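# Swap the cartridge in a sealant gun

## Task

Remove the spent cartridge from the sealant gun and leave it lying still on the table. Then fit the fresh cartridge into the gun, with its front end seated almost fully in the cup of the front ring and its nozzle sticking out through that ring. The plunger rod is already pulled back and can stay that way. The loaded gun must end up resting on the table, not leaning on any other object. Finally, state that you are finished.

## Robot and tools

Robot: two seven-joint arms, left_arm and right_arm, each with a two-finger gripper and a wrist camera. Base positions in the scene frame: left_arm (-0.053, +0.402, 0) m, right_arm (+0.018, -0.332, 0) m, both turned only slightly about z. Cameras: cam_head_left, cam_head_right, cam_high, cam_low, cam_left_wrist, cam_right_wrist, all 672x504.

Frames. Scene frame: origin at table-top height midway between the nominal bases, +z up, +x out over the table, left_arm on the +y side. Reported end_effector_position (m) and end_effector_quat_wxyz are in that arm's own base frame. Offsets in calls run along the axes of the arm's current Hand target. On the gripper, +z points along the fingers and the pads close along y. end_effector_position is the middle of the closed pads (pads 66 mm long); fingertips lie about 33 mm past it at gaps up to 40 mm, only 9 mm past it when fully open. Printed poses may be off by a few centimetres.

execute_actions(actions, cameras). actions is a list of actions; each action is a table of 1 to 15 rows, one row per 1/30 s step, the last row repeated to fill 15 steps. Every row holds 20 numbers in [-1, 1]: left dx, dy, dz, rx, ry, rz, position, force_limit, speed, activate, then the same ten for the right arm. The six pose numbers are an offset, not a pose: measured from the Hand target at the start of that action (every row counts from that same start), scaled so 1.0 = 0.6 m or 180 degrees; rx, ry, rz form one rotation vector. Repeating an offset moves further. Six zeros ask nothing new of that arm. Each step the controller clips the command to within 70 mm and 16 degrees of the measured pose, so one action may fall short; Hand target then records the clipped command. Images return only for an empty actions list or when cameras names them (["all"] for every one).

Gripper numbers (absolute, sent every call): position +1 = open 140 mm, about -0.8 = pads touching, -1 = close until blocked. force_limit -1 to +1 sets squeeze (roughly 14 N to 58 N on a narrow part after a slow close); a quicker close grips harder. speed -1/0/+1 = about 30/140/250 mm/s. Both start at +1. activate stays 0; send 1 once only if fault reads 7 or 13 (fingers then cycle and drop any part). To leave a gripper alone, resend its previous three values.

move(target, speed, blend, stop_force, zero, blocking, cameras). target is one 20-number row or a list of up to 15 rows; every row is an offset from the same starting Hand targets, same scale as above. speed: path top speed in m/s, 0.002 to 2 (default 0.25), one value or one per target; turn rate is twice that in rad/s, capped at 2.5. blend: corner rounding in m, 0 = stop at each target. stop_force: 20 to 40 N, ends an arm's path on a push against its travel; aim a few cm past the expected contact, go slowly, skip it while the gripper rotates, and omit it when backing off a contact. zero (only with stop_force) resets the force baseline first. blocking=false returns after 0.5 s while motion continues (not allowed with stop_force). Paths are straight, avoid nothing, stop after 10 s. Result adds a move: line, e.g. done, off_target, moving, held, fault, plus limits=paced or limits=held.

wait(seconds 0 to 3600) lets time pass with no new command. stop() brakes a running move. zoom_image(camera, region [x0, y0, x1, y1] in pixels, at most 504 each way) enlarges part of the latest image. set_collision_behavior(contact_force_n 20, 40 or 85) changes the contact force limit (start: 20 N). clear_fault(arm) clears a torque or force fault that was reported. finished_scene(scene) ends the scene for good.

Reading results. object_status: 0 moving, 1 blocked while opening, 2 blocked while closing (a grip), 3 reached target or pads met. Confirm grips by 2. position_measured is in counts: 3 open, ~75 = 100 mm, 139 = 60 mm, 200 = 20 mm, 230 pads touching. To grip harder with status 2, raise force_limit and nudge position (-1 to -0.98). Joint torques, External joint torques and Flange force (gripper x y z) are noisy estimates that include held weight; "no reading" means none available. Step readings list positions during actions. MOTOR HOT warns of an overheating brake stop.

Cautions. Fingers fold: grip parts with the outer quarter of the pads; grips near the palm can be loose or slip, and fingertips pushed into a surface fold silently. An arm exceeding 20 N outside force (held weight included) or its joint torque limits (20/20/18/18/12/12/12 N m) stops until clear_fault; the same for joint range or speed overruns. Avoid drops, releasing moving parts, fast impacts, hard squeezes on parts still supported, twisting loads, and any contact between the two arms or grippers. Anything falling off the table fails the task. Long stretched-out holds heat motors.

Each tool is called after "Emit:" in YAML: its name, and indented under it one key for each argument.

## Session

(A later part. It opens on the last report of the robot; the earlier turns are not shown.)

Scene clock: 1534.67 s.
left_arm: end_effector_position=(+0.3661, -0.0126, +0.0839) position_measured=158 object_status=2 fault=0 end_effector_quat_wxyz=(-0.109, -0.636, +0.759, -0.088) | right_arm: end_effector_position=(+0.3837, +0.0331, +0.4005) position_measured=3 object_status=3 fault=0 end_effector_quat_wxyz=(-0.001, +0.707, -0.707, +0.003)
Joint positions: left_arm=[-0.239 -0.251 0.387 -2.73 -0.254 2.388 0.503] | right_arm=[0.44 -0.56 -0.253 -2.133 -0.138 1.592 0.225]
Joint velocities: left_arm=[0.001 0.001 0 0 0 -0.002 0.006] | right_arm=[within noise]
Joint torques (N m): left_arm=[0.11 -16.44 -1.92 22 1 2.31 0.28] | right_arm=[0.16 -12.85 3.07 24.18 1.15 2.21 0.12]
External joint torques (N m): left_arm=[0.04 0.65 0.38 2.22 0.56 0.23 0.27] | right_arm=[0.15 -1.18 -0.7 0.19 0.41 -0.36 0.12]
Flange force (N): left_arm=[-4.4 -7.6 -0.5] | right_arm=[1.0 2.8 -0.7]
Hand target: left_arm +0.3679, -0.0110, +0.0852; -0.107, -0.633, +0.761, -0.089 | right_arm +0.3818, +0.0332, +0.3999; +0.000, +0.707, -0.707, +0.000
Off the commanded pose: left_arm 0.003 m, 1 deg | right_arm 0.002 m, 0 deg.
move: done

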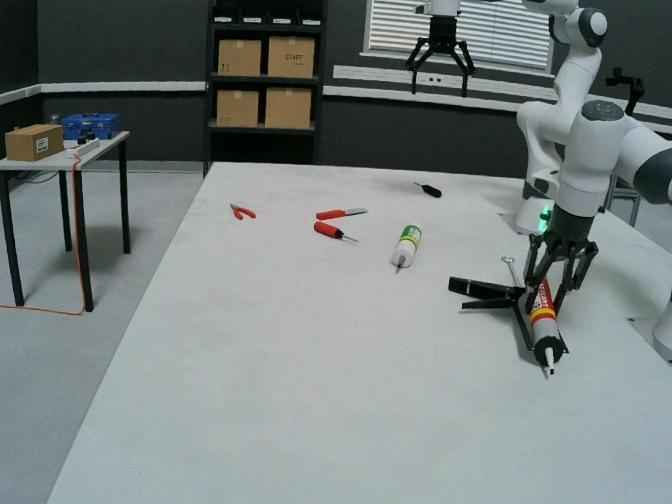

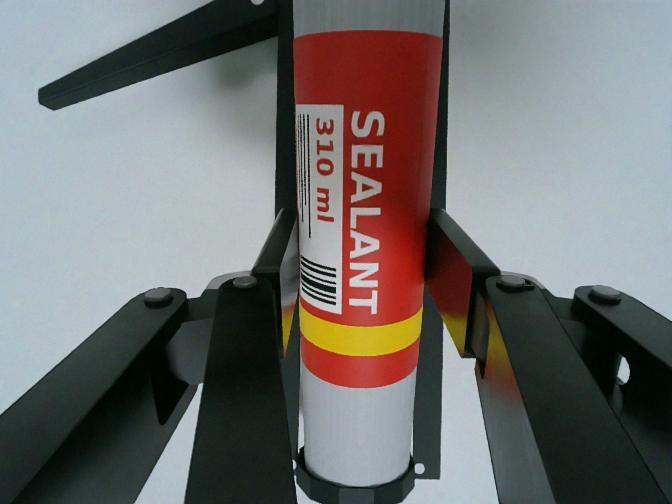

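Emit:
move:
  target: [-0.00182, 0, 0.01057, 0, -0.01833, 0, -1, -0.05, -1, 0, 0, 0, 0, 0, 0, 0, 1, 1, 1, 0]
  speed: 0.02
  cameras: ["cam_low", "cam_left_wrist", "cam_head_left", "cam_high"]

Emit:
zoom_image:
  camera: "cam_low"
  region: [490, 250, 610, 390]

Emit:
zoom_image:
  camera: "cam_high"
  region: [430, 140, 610, 260]

Emit:
zoom_image:
  camera: "cam_head_left"
  region: [120, 210, 280, 310]

Scene clock: 1580.00 s.
left_arm: end_effector_position=(+0.3649, -0.0132, +0.0773) position_measured=158 object_status=2 fault=0 end_effector_quat_wxyz=(-0.089, -0.632, +0.766, -0.070) | right_arm: end_effector_position=(+0.3837, +0.0331, +0.4005) position_measured=3 object_status=3 fault=0 end_effector_quat_wxyz=(-0.001, +0.707, -0.707, +0.003)
Joint positions: left_arm=[-0.219 -0.251 0.33 -2.753 -0.209 2.433 0.453] | right_arm=[0.44 -0.56 -0.253 -2.133 -0.138 1.592 0.225]
Joint velocities: left_arm=[0.002 0 0 -0.001 0 0.001 -0.005] | right_arm=[within noise]
Joint torques (N m): left_arm=[0.63 -17.36 -2.34 20.84 1.07 2.77 -0.18] | right_arm=[0.26 -12.86 3.18 24.18 1.14 2.22 0.09]
External joint torques (N m): left_arm=[0.63 -0.09 -0.29 1.31 0.6 0.58 -0.18] | right_arm=[0.21 -1.29 -0.6 0.22 0.4 -0.36 0.09]
Flange force (N): left_arm=[-0.8 -1.8 -1.6] | right_arm=[0.9 3.1 -0.8]
Hand target: left_arm +0.3678, -0.0117, +0.0788; -0.085, -0.635, +0.764, -0.071 | right_arm +0.3818, +0.0332, +0.3999; +0.000, +0.707, -0.707, +0.000
Off the commanded pose: left_arm 0.004 m, 1 deg | right_arm 0.002 m, 0 deg.
move: off_target (left_arm)
Images, in order (width x height): cam_head_left 672x504, cam_high 672x504, cam_low 672x504, cam_left_wrist 672x504.

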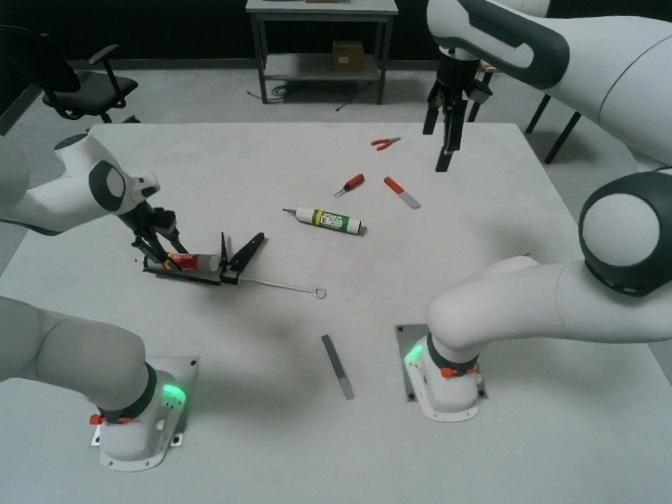

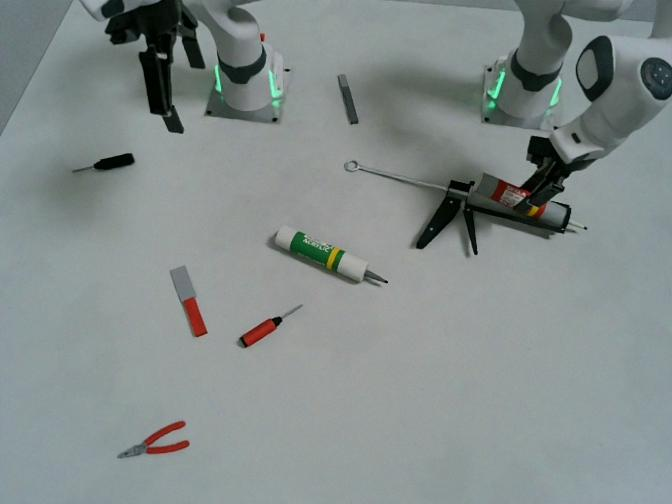

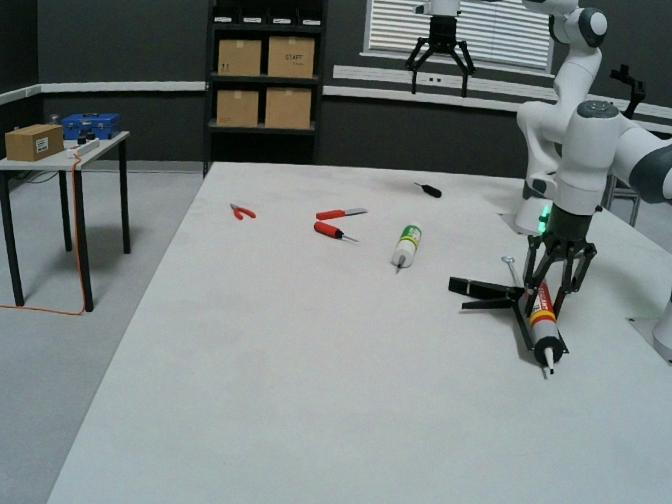

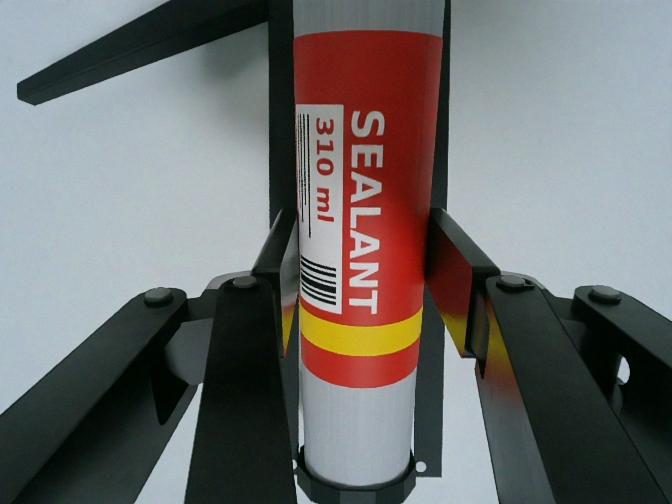

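Scaled by 3.600.

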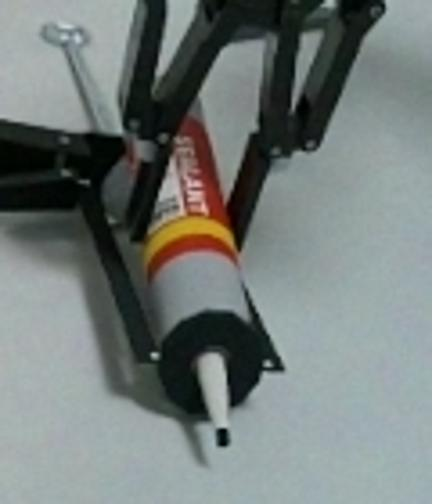

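Scaled by 2.800.

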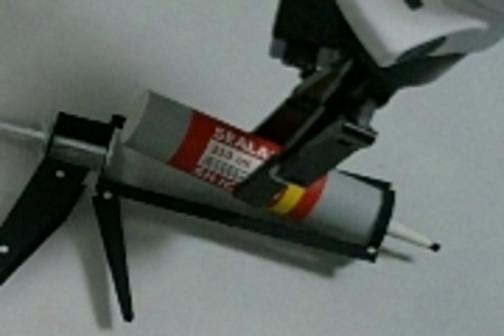

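Scaled by 3.150.

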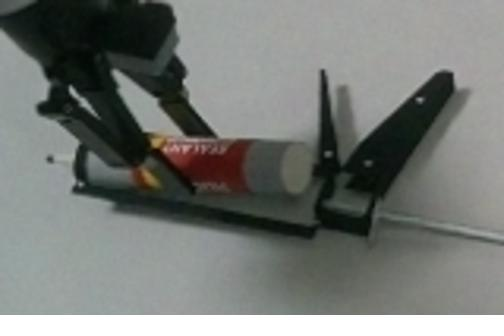

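Emit:
move:
  target: [-0.00087, 0, 0.0099, 0, -0.01667, 0, -1, -0.05, -1, 0, 0, 0, 0, 0, 0, 0, 1, 1, 1, 0]
  speed: 0.02
  cameras: ["cam_low", "cam_left_wrist", "cam_head_left", "cam_high"]

Emit:
zoom_image:
  camera: "cam_low"
  region: [490, 250, 610, 390]

Emit:
zoom_image:
  camera: "cam_high"
  region: [430, 140, 610, 260]

Emit:
zoom_image:
  camera: "cam_head_left"
  region: [120, 210, 280, 310]

Scene clock: 1599.37 s.
left_arm: end_effector_position=(+0.3650, -0.0139, +0.0719) position_measured=158 object_status=2 fault=0 end_effector_quat_wxyz=(-0.069, -0.634, +0.768, -0.054) | right_arm: end_effector_position=(+0.3837, +0.0331, +0.4005) position_measured=3 object_status=3 fault=0 end_effector_quat_wxyz=(-0.001, +0.707, -0.707, +0.003)
Joint positions: left_arm=[-0.193 -0.25 0.268 -2.774 -0.166 2.476 0.389] | right_arm=[0.44 -0.56 -0.253 -2.133 -0.138 1.592 0.225]
Joint velocities: left_arm=[0 0 -0.001 -0.001 -0.002 0 -0.006] | right_arm=[within noise]
Joint torques (N m): left_arm=[0.63 -16.98 -1.99 20.77 1.11 2.94 0] | right_arm=[0.11 -12.9 3.03 24.2 1.16 2.2 0.05]
External joint torques (N m): left_arm=[0.58 0.57 -0.33 1.35 0.64 0.62 0] | right_arm=[0.15 -1.38 -0.62 0.25 0.44 -0.38 0.05]
Flange force (N): left_arm=[-2.0 -4.3 0.8] | right_arm=[1.1 3.3 -0.9]
Hand target: left_arm +0.3676, -0.0125, +0.0729; -0.065, -0.637, +0.766, -0.054 | right_arm +0.3818, +0.0332, +0.3999; +0.000, +0.707, -0.707, +0.000
Off the commanded pose: left_arm 0.003 m, 1 deg | right_arm 0.002 m, 0 deg.
move: done
Images, in order (width x height): cam_head_left 672x504, cam_high 672x504, cam_low 672x504, cam_left_wrist 672x504.

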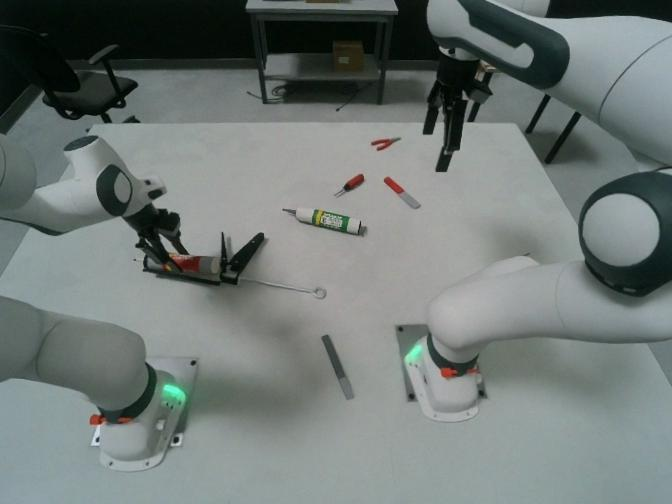

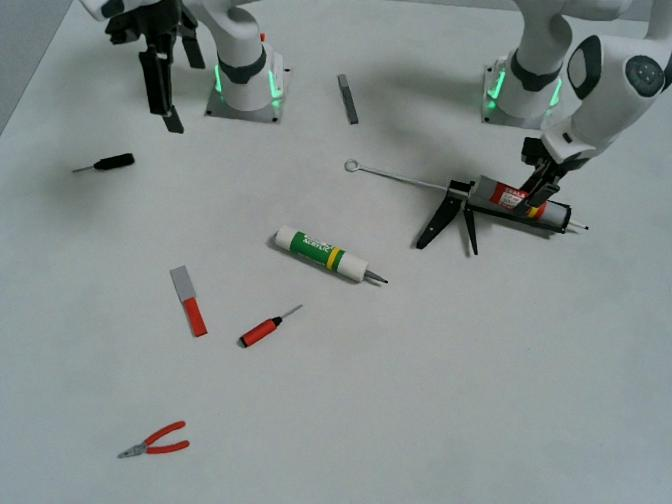

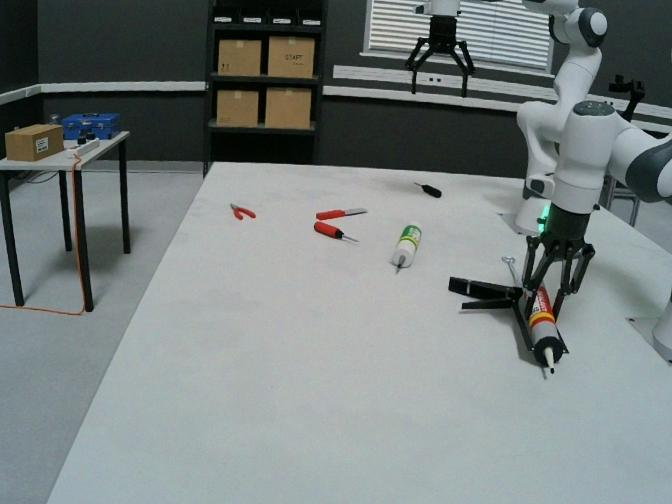

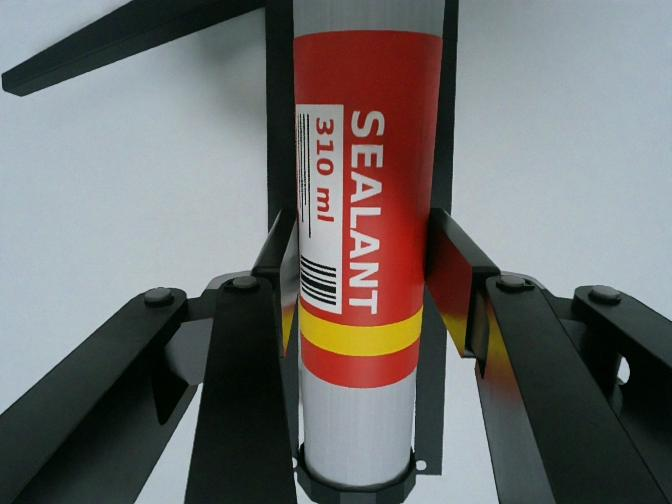

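Scaled by 3.600.

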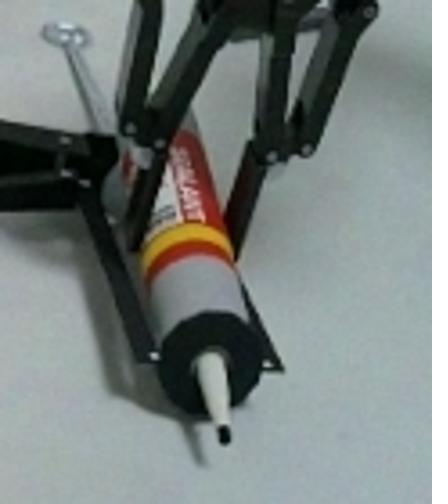

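Scaled by 2.800.

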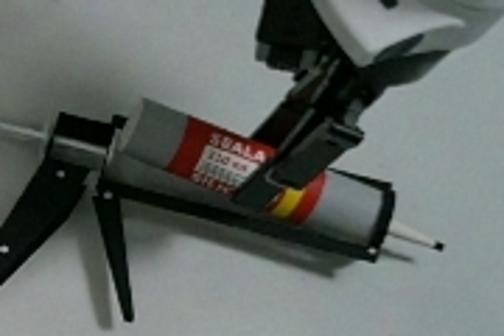

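Scaled by 3.150.

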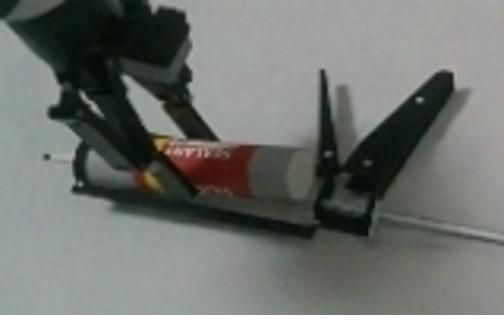

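Emit:
move:
  target: [-0.00065, 0, 0.0097, 0, -0.01667, 0, -1, -0.05, -1, 0, 0, 0, 0, 0, 0, 0, 1, 1, 1, 0]
  speed: 0.02
  cameras: ["cam_low", "cam_left_wrist", "cam_head_left", "cam_high"]

Emit:
zoom_image:
  camera: "cam_low"
  region: [490, 250, 610, 390]

Emit:
zoom_image:
  camera: "cam_high"
  region: [430, 140, 610, 260]

Emit:
zoom_image:
  camera: "cam_head_left"
  region: [120, 210, 280, 310]

Scene clock: 1613.87 s.
left_arm: end_effector_position=(+0.3649, -0.0143, +0.0660) position_measured=158 object_status=2 fault=0 end_effector_quat_wxyz=(-0.049, -0.635, +0.770, -0.037) | right_arm: end_effector_position=(+0.3837, +0.0331, +0.4005) position_measured=3 object_status=3 fault=0 end_effector_quat_wxyz=(-0.001, +0.707, -0.707, +0.003)
Joint positions: left_arm=[-0.163 -0.244 0.203 -2.792 -0.118 2.517 0.321] | right_arm=[0.44 -0.56 -0.253 -2.133 -0.138 1.592 0.225]
Joint velocities: left_arm=[0 -0.001 0 0 -0.001 0.001 -0.007] | right_arm=[within noise]
Joint torques (N m): left_arm=[0.67 -17.35 -1.61 20.49 1.1 3.06 -0.15] | right_arm=[0.11 -12.9 3.09 24.2 1.15 2.23 0.05]
External joint torques (N m): left_arm=[0.68 0.58 -0.3 1.25 0.63 0.64 -0.15] | right_arm=[0.08 -1.25 -0.69 0.22 0.41 -0.35 0.05]
Flange force (N): left_arm=[-1.7 -4.2 1.4] | right_arm=[1.2 2.9 -0.8]
Hand target: left_arm +0.3675, -0.0131, +0.0671; -0.045, -0.638, +0.768, -0.037 | right_arm +0.3818, +0.0332, +0.3999; +0.000, +0.707, -0.707, +0.000
Off the commanded pose: left_arm 0.003 m, 1 deg | right_arm 0.002 m, 0 deg.
move: done
Images, in order (width x height): cam_head_left 672x504, cam_high 672x504, cam_low 672x504, cam_left_wrist 672x504.

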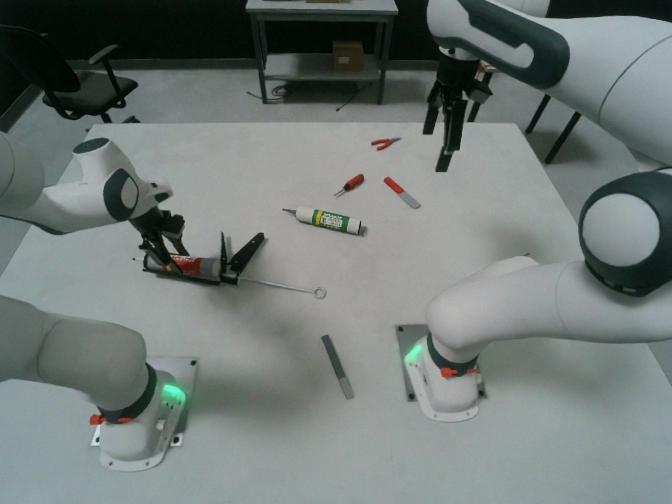

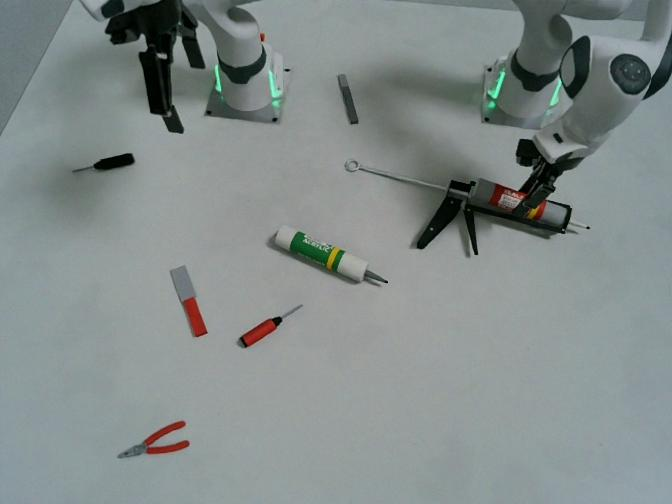

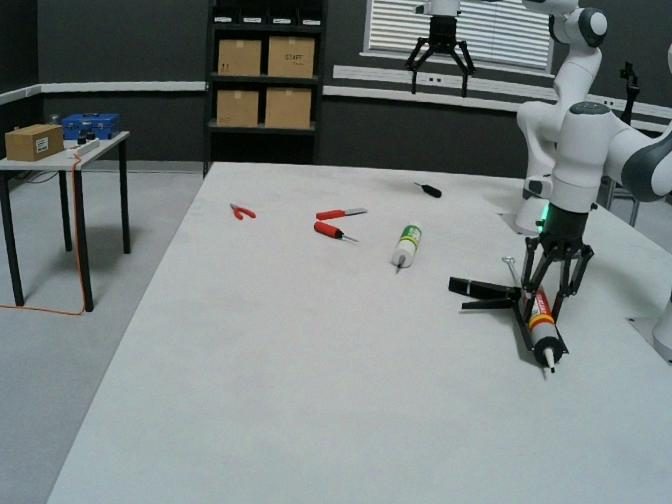

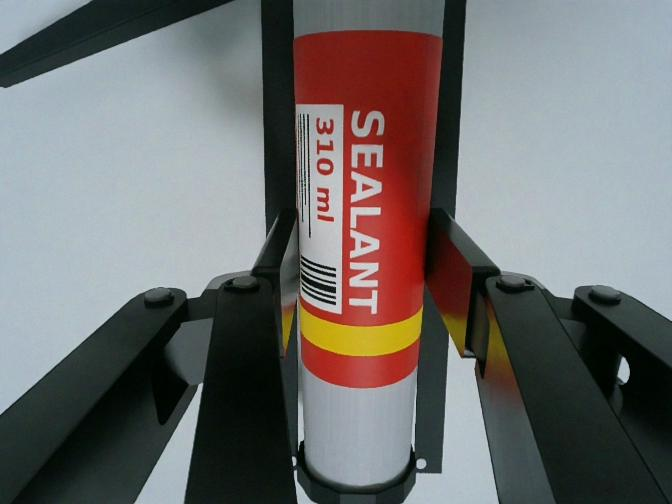

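Scaled by 3.600.

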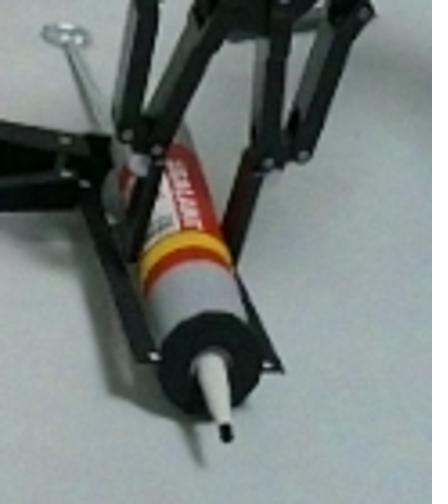

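Scaled by 2.800.

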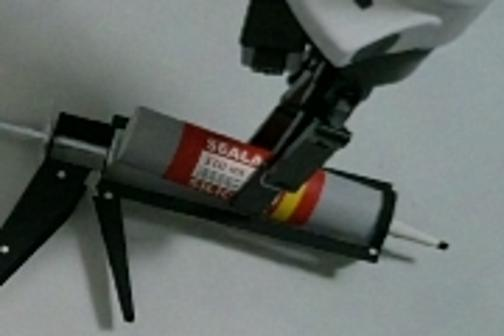

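Scaled by 3.150.

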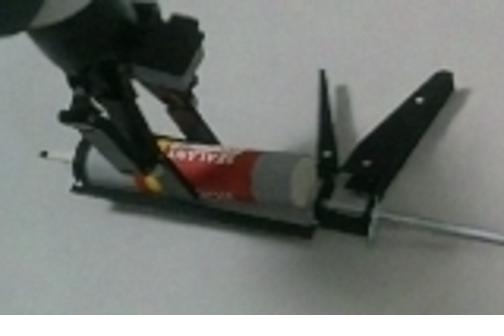

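Emit:
move:
  target: [-0.00057, 0, 0.00917, 0, -0.01389, 0, -1, -0.05, -1, 0, 0, 0, 0, 0, 0, 0, 1, 1, 1, 0]
  speed: 0.02
  cameras: ["cam_low", "cam_left_wrist", "cam_head_left", "cam_high"]

Emit:
zoom_image:
  camera: "cam_low"
  region: [490, 250, 610, 390]

Emit:
zoom_image:
  camera: "cam_high"
  region: [430, 140, 610, 260]

Emit:
zoom_image:
  camera: "cam_head_left"
  region: [120, 210, 280, 310]

Scene clock: 1633.30 s.
left_arm: end_effector_position=(+0.3651, -0.0144, +0.0606) position_measured=158 object_status=2 fault=0 end_effector_quat_wxyz=(-0.032, -0.636, +0.771, -0.023) | right_arm: end_effector_position=(+0.3837, +0.0331, +0.4005) position_measured=3 object_status=3 fault=0 end_effector_quat_wxyz=(-0.001, +0.707, -0.707, +0.003)
Joint positions: left_arm=[-0.136 -0.235 0.147 -2.806 -0.074 2.551 0.259] | right_arm=[0.44 -0.56 -0.253 -2.133 -0.138 1.592 0.225]
Joint velocities: left_arm=[-0.001 0 0.001 -0.001 0.001 0 -0.007] | right_arm=[within noise]
Joint torques (N m): left_arm=[0.65 -17.58 -1.16 20.23 1.09 3.08 -0.14] | right_arm=[0.16 -12.94 3.12 24.24 1.17 2.23 0.03]
External joint torques (N m): left_arm=[0.68 0.68 -0.17 1.19 0.64 0.6 -0.14] | right_arm=[0.18 -1.45 -0.57 0.38 0.44 -0.33 0.03]
Flange force (N): left_arm=[-1.9 -4.6 2.2] | right_arm=[1.0 3.2 -1.1]
Hand target: left_arm +0.3675, -0.0134, +0.0616; -0.028, -0.639, +0.768, -0.024 | right_arm +0.3818, +0.0332, +0.3999; +0.000, +0.707, -0.707, +0.000
Off the commanded pose: left_arm 0.003 m, 1 deg | right_arm 0.002 m, 0 deg.
move: done
Images, in order (width x height): cam_head_left 672x504, cam_high 672x504, cam_low 672x504, cam_left_wrist 672x504.

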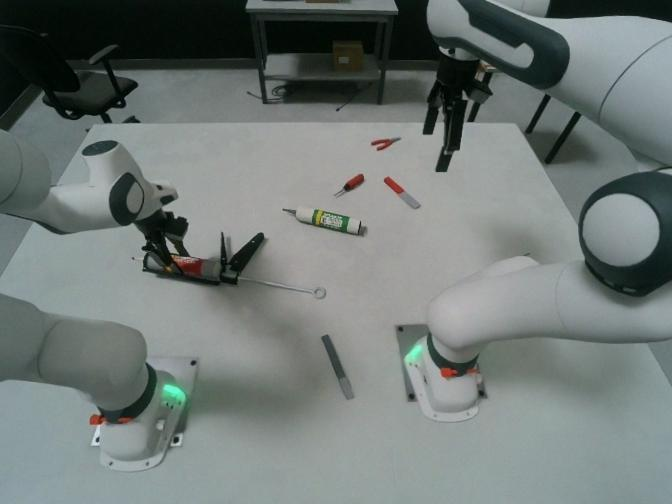

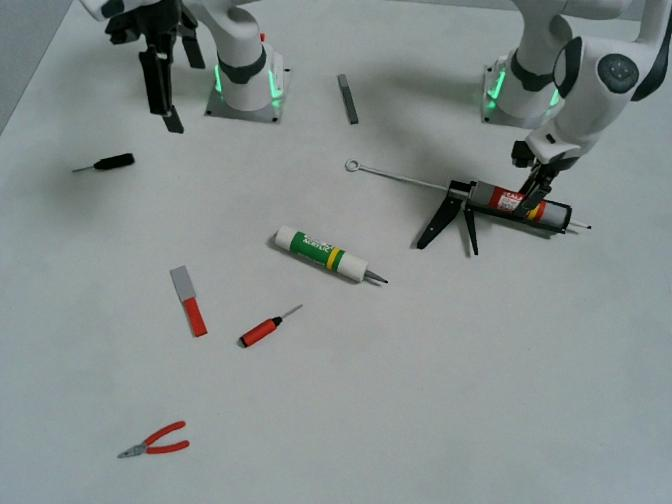

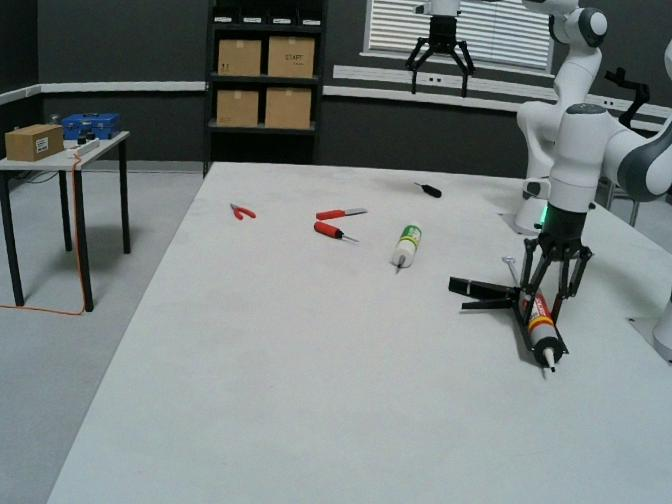

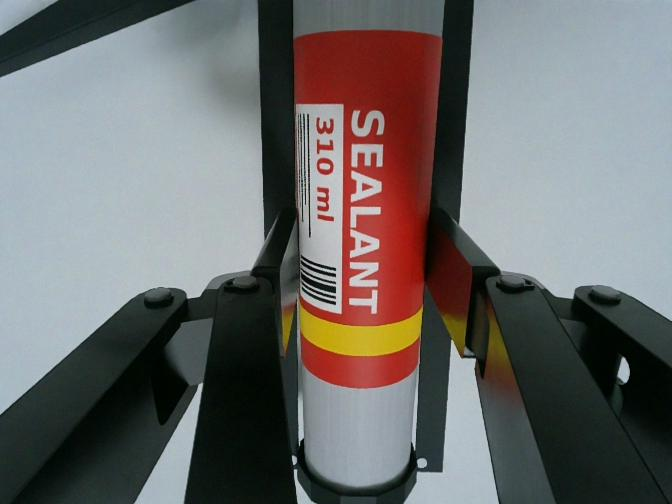

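Scaled by 3.600.

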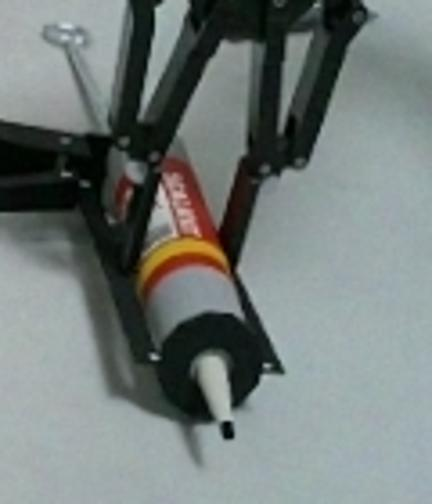

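Scaled by 2.800.

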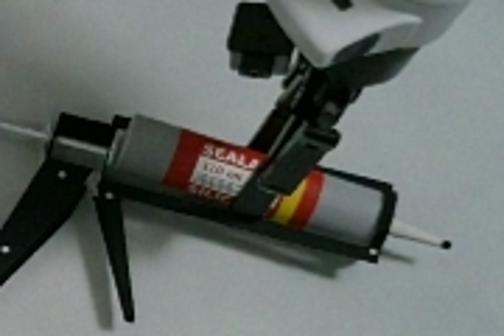

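Scaled by 3.150.

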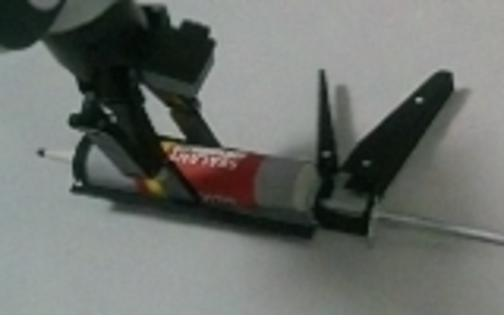

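Emit:
move:
  target: [0, 0, 0.004, 0, -0.0075, 0, -1, -0.05, -1, 0, 0, 0, 0, 0, 0, 0, 1, 1, 1, 0]
  speed: 0.01
  cameras: ["cam_low", "cam_left_wrist", "cam_head_left", "cam_high"]

Emit:
zoom_image:
  camera: "cam_low"
  region: [490, 250, 610, 390]

Emit:
zoom_image:
  camera: "cam_high"
  region: [430, 140, 610, 260]

Emit:
zoom_image:
  camera: "cam_head_left"
  region: [120, 210, 280, 310]

Scene clock: 1671.93 s.
left_arm: end_effector_position=(+0.3650, -0.0146, +0.0582) position_measured=158 object_status=2 fault=0 end_effector_quat_wxyz=(-0.023, -0.636, +0.771, -0.015) | right_arm: end_effector_position=(+0.3837, +0.0331, +0.4005) position_measured=3 object_status=3 fault=0 end_effector_quat_wxyz=(-0.001, +0.707, -0.707, +0.003)
Joint positions: left_arm=[-0.116 -0.231 0.111 -2.812 -0.049 2.566 0.224] | right_arm=[0.44 -0.56 -0.253 -2.133 -0.138 1.592 0.225]
Joint velocities: left_arm=[-0.001 0.001 -0.001 0.001 0.001 0.001 -0.005] | right_arm=[within noise]
Joint torques (N m): left_arm=[0.74 -17.77 -0.98 20.13 1.09 3.15 -0.16] | right_arm=[0.2 -12.87 3.07 24.21 1.15 2.23 0.1]
External joint torques (N m): left_arm=[0.77 0.66 -0.19 1.17 0.65 0.63 -0.16] | right_arm=[0.21 -1.27 -0.62 0.26 0.41 -0.34 0.1]
Flange force (N): left_arm=[-1.8 -4.7 2.7] | right_arm=[0.9 2.9 -0.9]
Hand target: left_arm +0.3674, -0.0136, +0.0592; -0.019, -0.639, +0.769, -0.016 | right_arm +0.3818, +0.0332, +0.3999; +0.000, +0.707, -0.707, +0.000
Off the commanded pose: left_arm 0.003 m, 1 deg | right_arm 0.002 m, 0 deg.
move: done
Images, in order (width x height): cam_head_left 672x504, cam_high 672x504, cam_low 672x504, cam_left_wrist 672x504.

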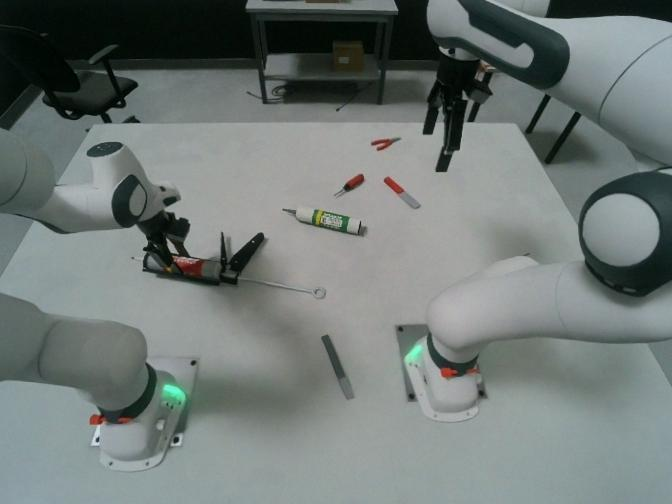

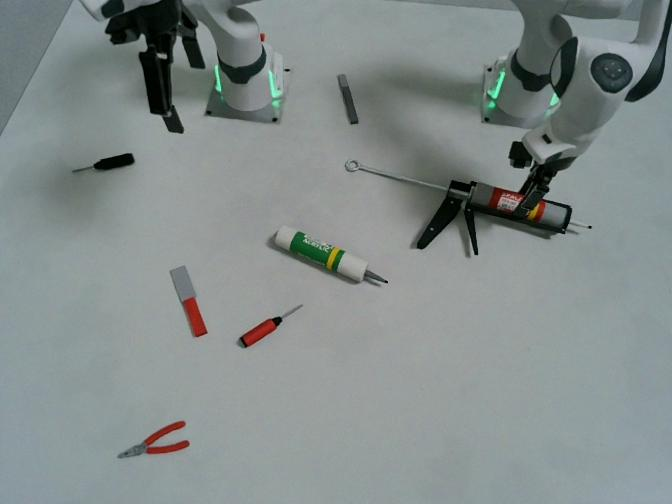

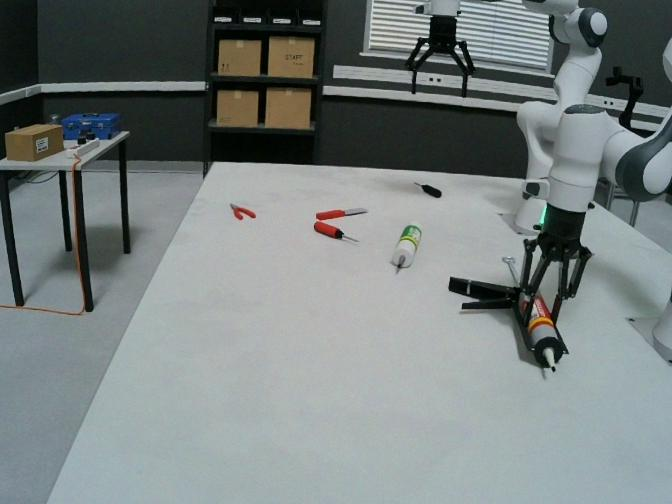

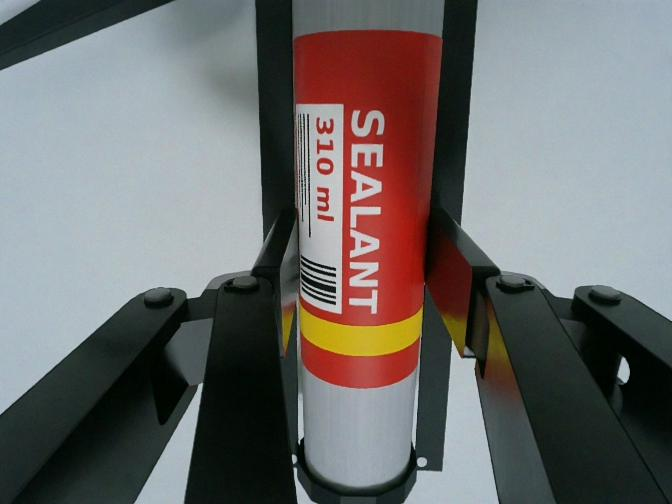

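Scaled by 3.600.

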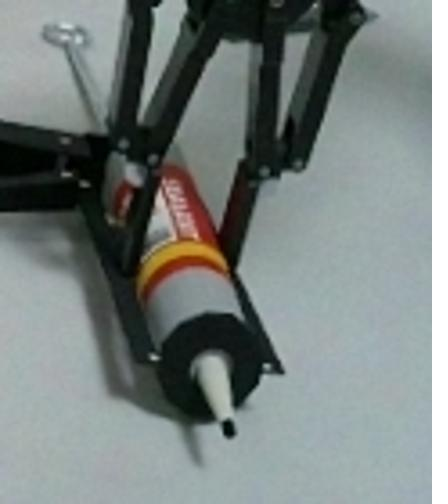

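Scaled by 2.800.

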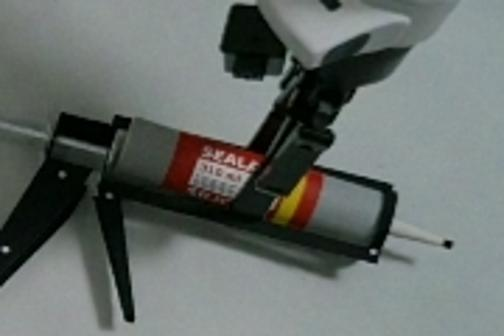

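Scaled by 3.150.

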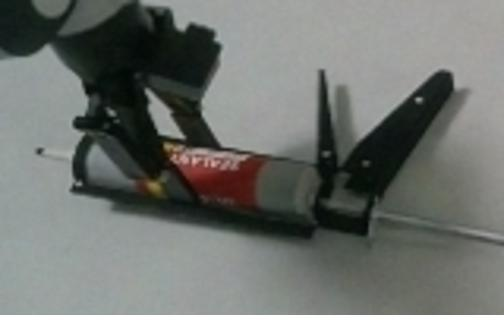

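Emit:
execute_actions:
  actions:
    - [[0,0,0,0,0,0,-0.17,-0.05,-1,0, 0,0,0,0,0,0,1,1,1,0]]
  cameras: ["cam_low", "cam_left_wrist", "cam_head_left", "cam_high"]

Emit:
zoom_image:
  camera: "cam_low"
  region: [490, 250, 610, 390]

Emit:
zoom_image:
  camera: "cam_head_left"
  region: [120, 210, 280, 310]

Scene clock: 1688.37 s.
left_arm: end_effector_position=(+0.3660, -0.0139, +0.0585) position_measured=150 object_status=3 fault=0 end_effector_quat_wxyz=(-0.021, -0.638, +0.770, -0.016) | right_arm: end_effector_position=(+0.3837, +0.0331, +0.4005) position_measured=3 object_status=3 fault=0 end_effector_quat_wxyz=(-0.001, +0.707, -0.707, +0.003)
Joint positions: left_arm=[-0.113 -0.231 0.109 -2.811 -0.049 2.568 0.223] | right_arm=[0.44 -0.56 -0.253 -2.133 -0.138 1.592 0.225]
Joint torques (N m): left_arm=[0.28 -17.13 -1.29 19.71 0.87 2.78 -0.1] | right_arm=[0.19 -12.9 3.13 24.15 1.15 2.22 0.08]
External joint torques (N m): left_arm=[0.28 1.32 -0.53 0.74 0.44 0.26 -0.1] | right_arm=[0.16 -1.26 -0.63 0.2 0.42 -0.35 0.08]
Flange force (N): left_arm=[-0.8 -5.8 3.9] | right_arm=[1.0 3.0 -0.7]
Hand target: left_arm +0.3674, -0.0136, +0.0592; -0.019, -0.639, +0.769, -0.016 | right_arm +0.3818, +0.0332, +0.3999; +0.000, +0.707, -0.707, +0.000
Off the commanded pose: left_arm 0.002 m, 0 deg | right_arm 0.002 m, 0 deg.
Step readings (end_effector_position of left_arm | right_arm):
0: (+0.3650, -0.0146, +0.0582) | (+0.3837, +0.0331, +0.4005)
1: (+0.3650, -0.0146, +0.0582) | (+0.3837, +0.0331, +0.4005)
2: (+0.3650, -0.0146, +0.0582) | (+0.3837, +0.0331, +0.4005)
4: (+0.3651, -0.0145, +0.0582) | (+0.3837, +0.0331, +0.4005)
8: (+0.3657, -0.0141, +0.0584) | (+0.3837, +0.0331, +0.4005)
15: (+0.3660, -0.0140, +0.0585) | (+0.3837, +0.0331, +0.4005)
Images, in order (width x height): cam_head_left 672x504, cam_high 672x504, cam_low 672x504, cam_left_wrist 672x504.

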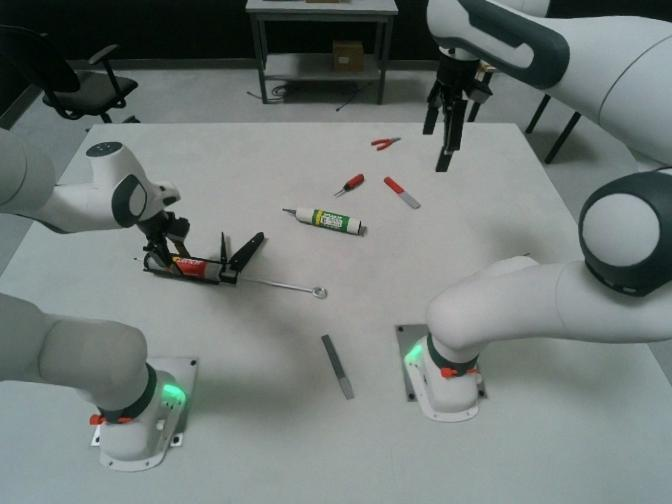

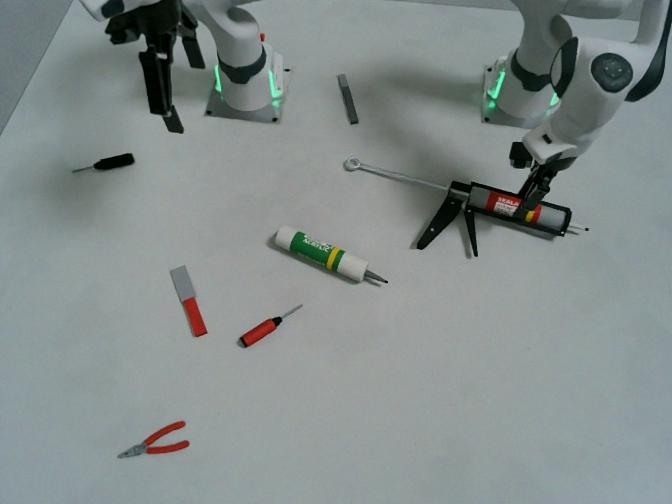

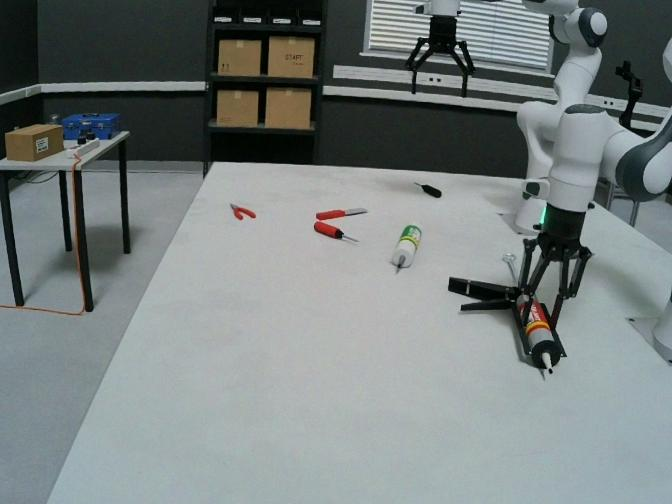

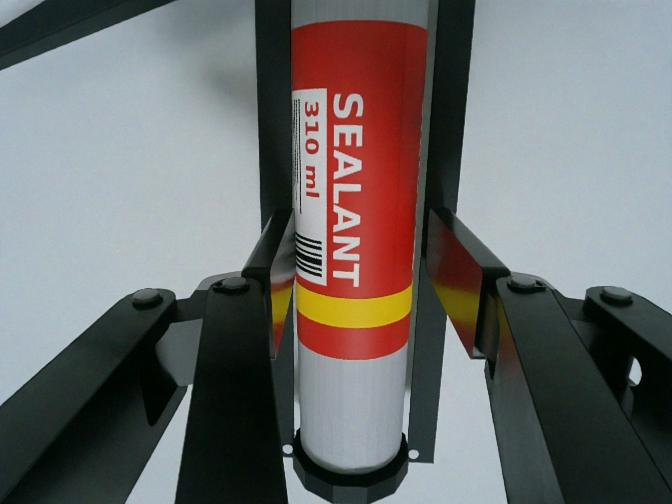

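Scaled by 3.600.

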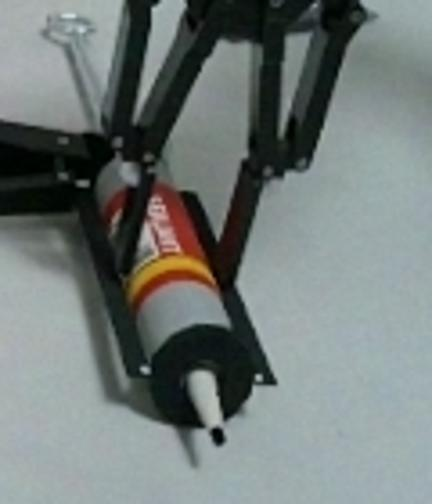

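Scaled by 3.150.

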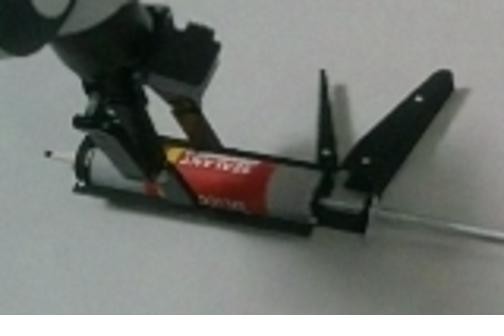

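Emit:
zoom_image:
  camera: "cam_left_wrist"
  region: [240, 380, 480, 504]

Emit:
zoom_image:
  camera: "cam_high"
  region: [430, 140, 610, 260]

Scaled by 2.100.

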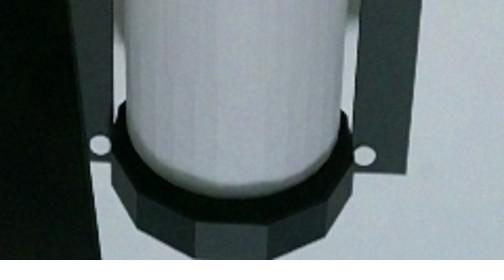

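Scaled by 2.800.

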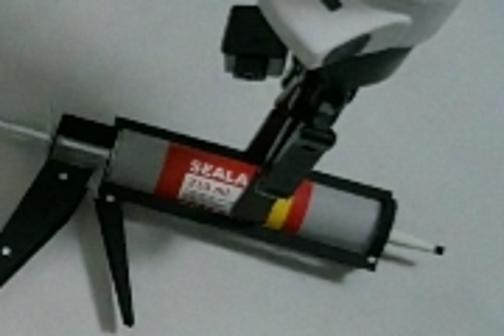

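Emit:
move:
  target: [0.0008, 0, -0.01665, 0, -0.0158, 0, -0.15, -0.05, -1, 0, 0, 0, 0, 0, 0, 0, 1, 1, 1, 0]
  speed: 0.03
  cameras: ["cam_low", "cam_left_wrist"]

Emit:
zoom_image:
  camera: "cam_left_wrist"
  region: [240, 380, 480, 504]

Emit:
zoom_image:
  camera: "cam_low"
  region: [490, 250, 610, 390]

Scene clock: 1741.63 s.
left_arm: end_effector_position=(+0.3684, -0.0140, +0.0691) position_measured=148 object_status=3 fault=0 end_effector_quat_wxyz=(+0.000, -0.637, +0.771, -0.002) | right_arm: end_effector_position=(+0.3837, +0.0331, +0.4005) position_measured=3 object_status=3 fault=0 end_effector_quat_wxyz=(-0.001, +0.707, -0.707, +0.003)
Joint positions: left_arm=[-0.072 -0.265 0.039 -2.813 0.013 2.549 0.145] | right_arm=[0.44 -0.56 -0.253 -2.133 -0.138 1.592 0.225]
Joint velocities: left_arm=[0.002 0 0 0 0 -0.002 -0.007] | right_arm=[within noise]
Joint torques (N m): left_arm=[0.19 -17.42 -1 19.31 0.99 2.42 -0.1] | right_arm=[0.09 -12.83 3.13 24.18 1.14 2.23 0.1]
External joint torques (N m): left_arm=[0.19 0.51 -0.55 -0.19 0.57 -0.14 -0.1] | right_arm=[0.06 -1.28 -0.64 0.28 0.41 -0.34 0.1]
Flange force (N): left_arm=[0.3 -0.9 1.0] | right_arm=[1.0 3.0 -0.9]
Hand target: left_arm +0.3674, -0.0135, +0.0692; +0.000, -0.639, +0.769, +0.000 | right_arm +0.3818, +0.0332, +0.3999; +0.000, +0.707, -0.707, +0.000
Off the commanded pose: left_arm 0.001 m, 0 deg | right_arm 0.002 m, 0 deg.
move: done

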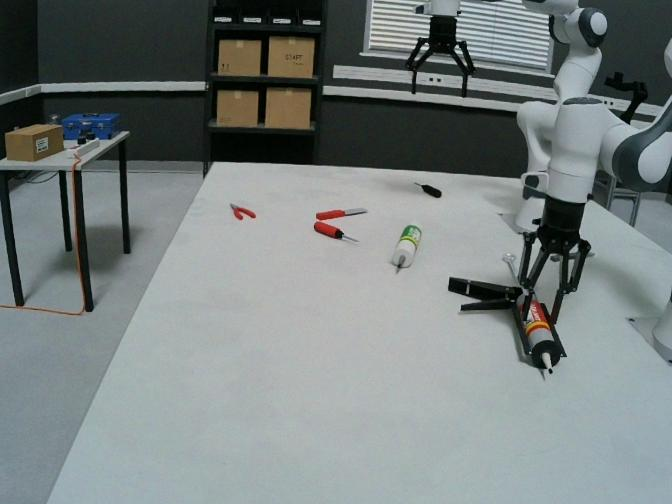

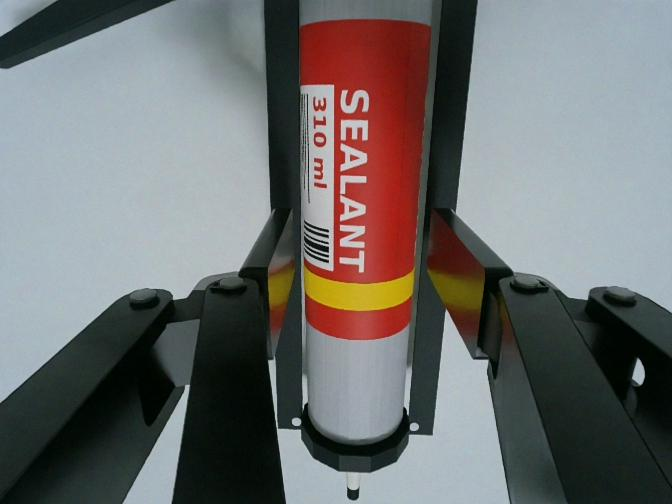

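Scaled by 2.100.

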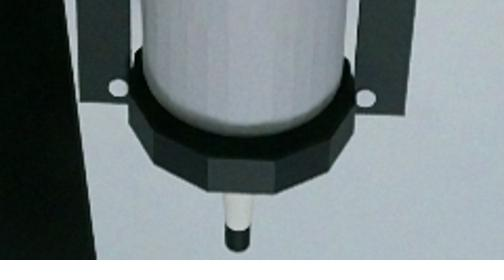

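Scaled by 3.600.

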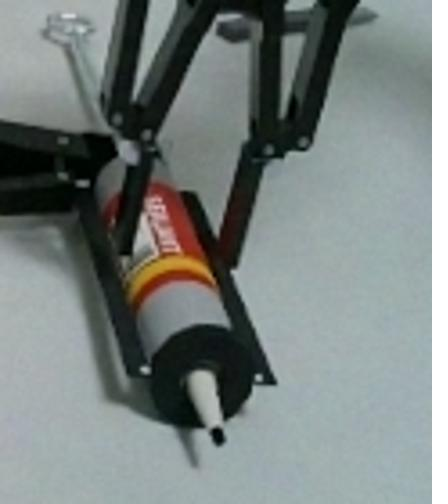

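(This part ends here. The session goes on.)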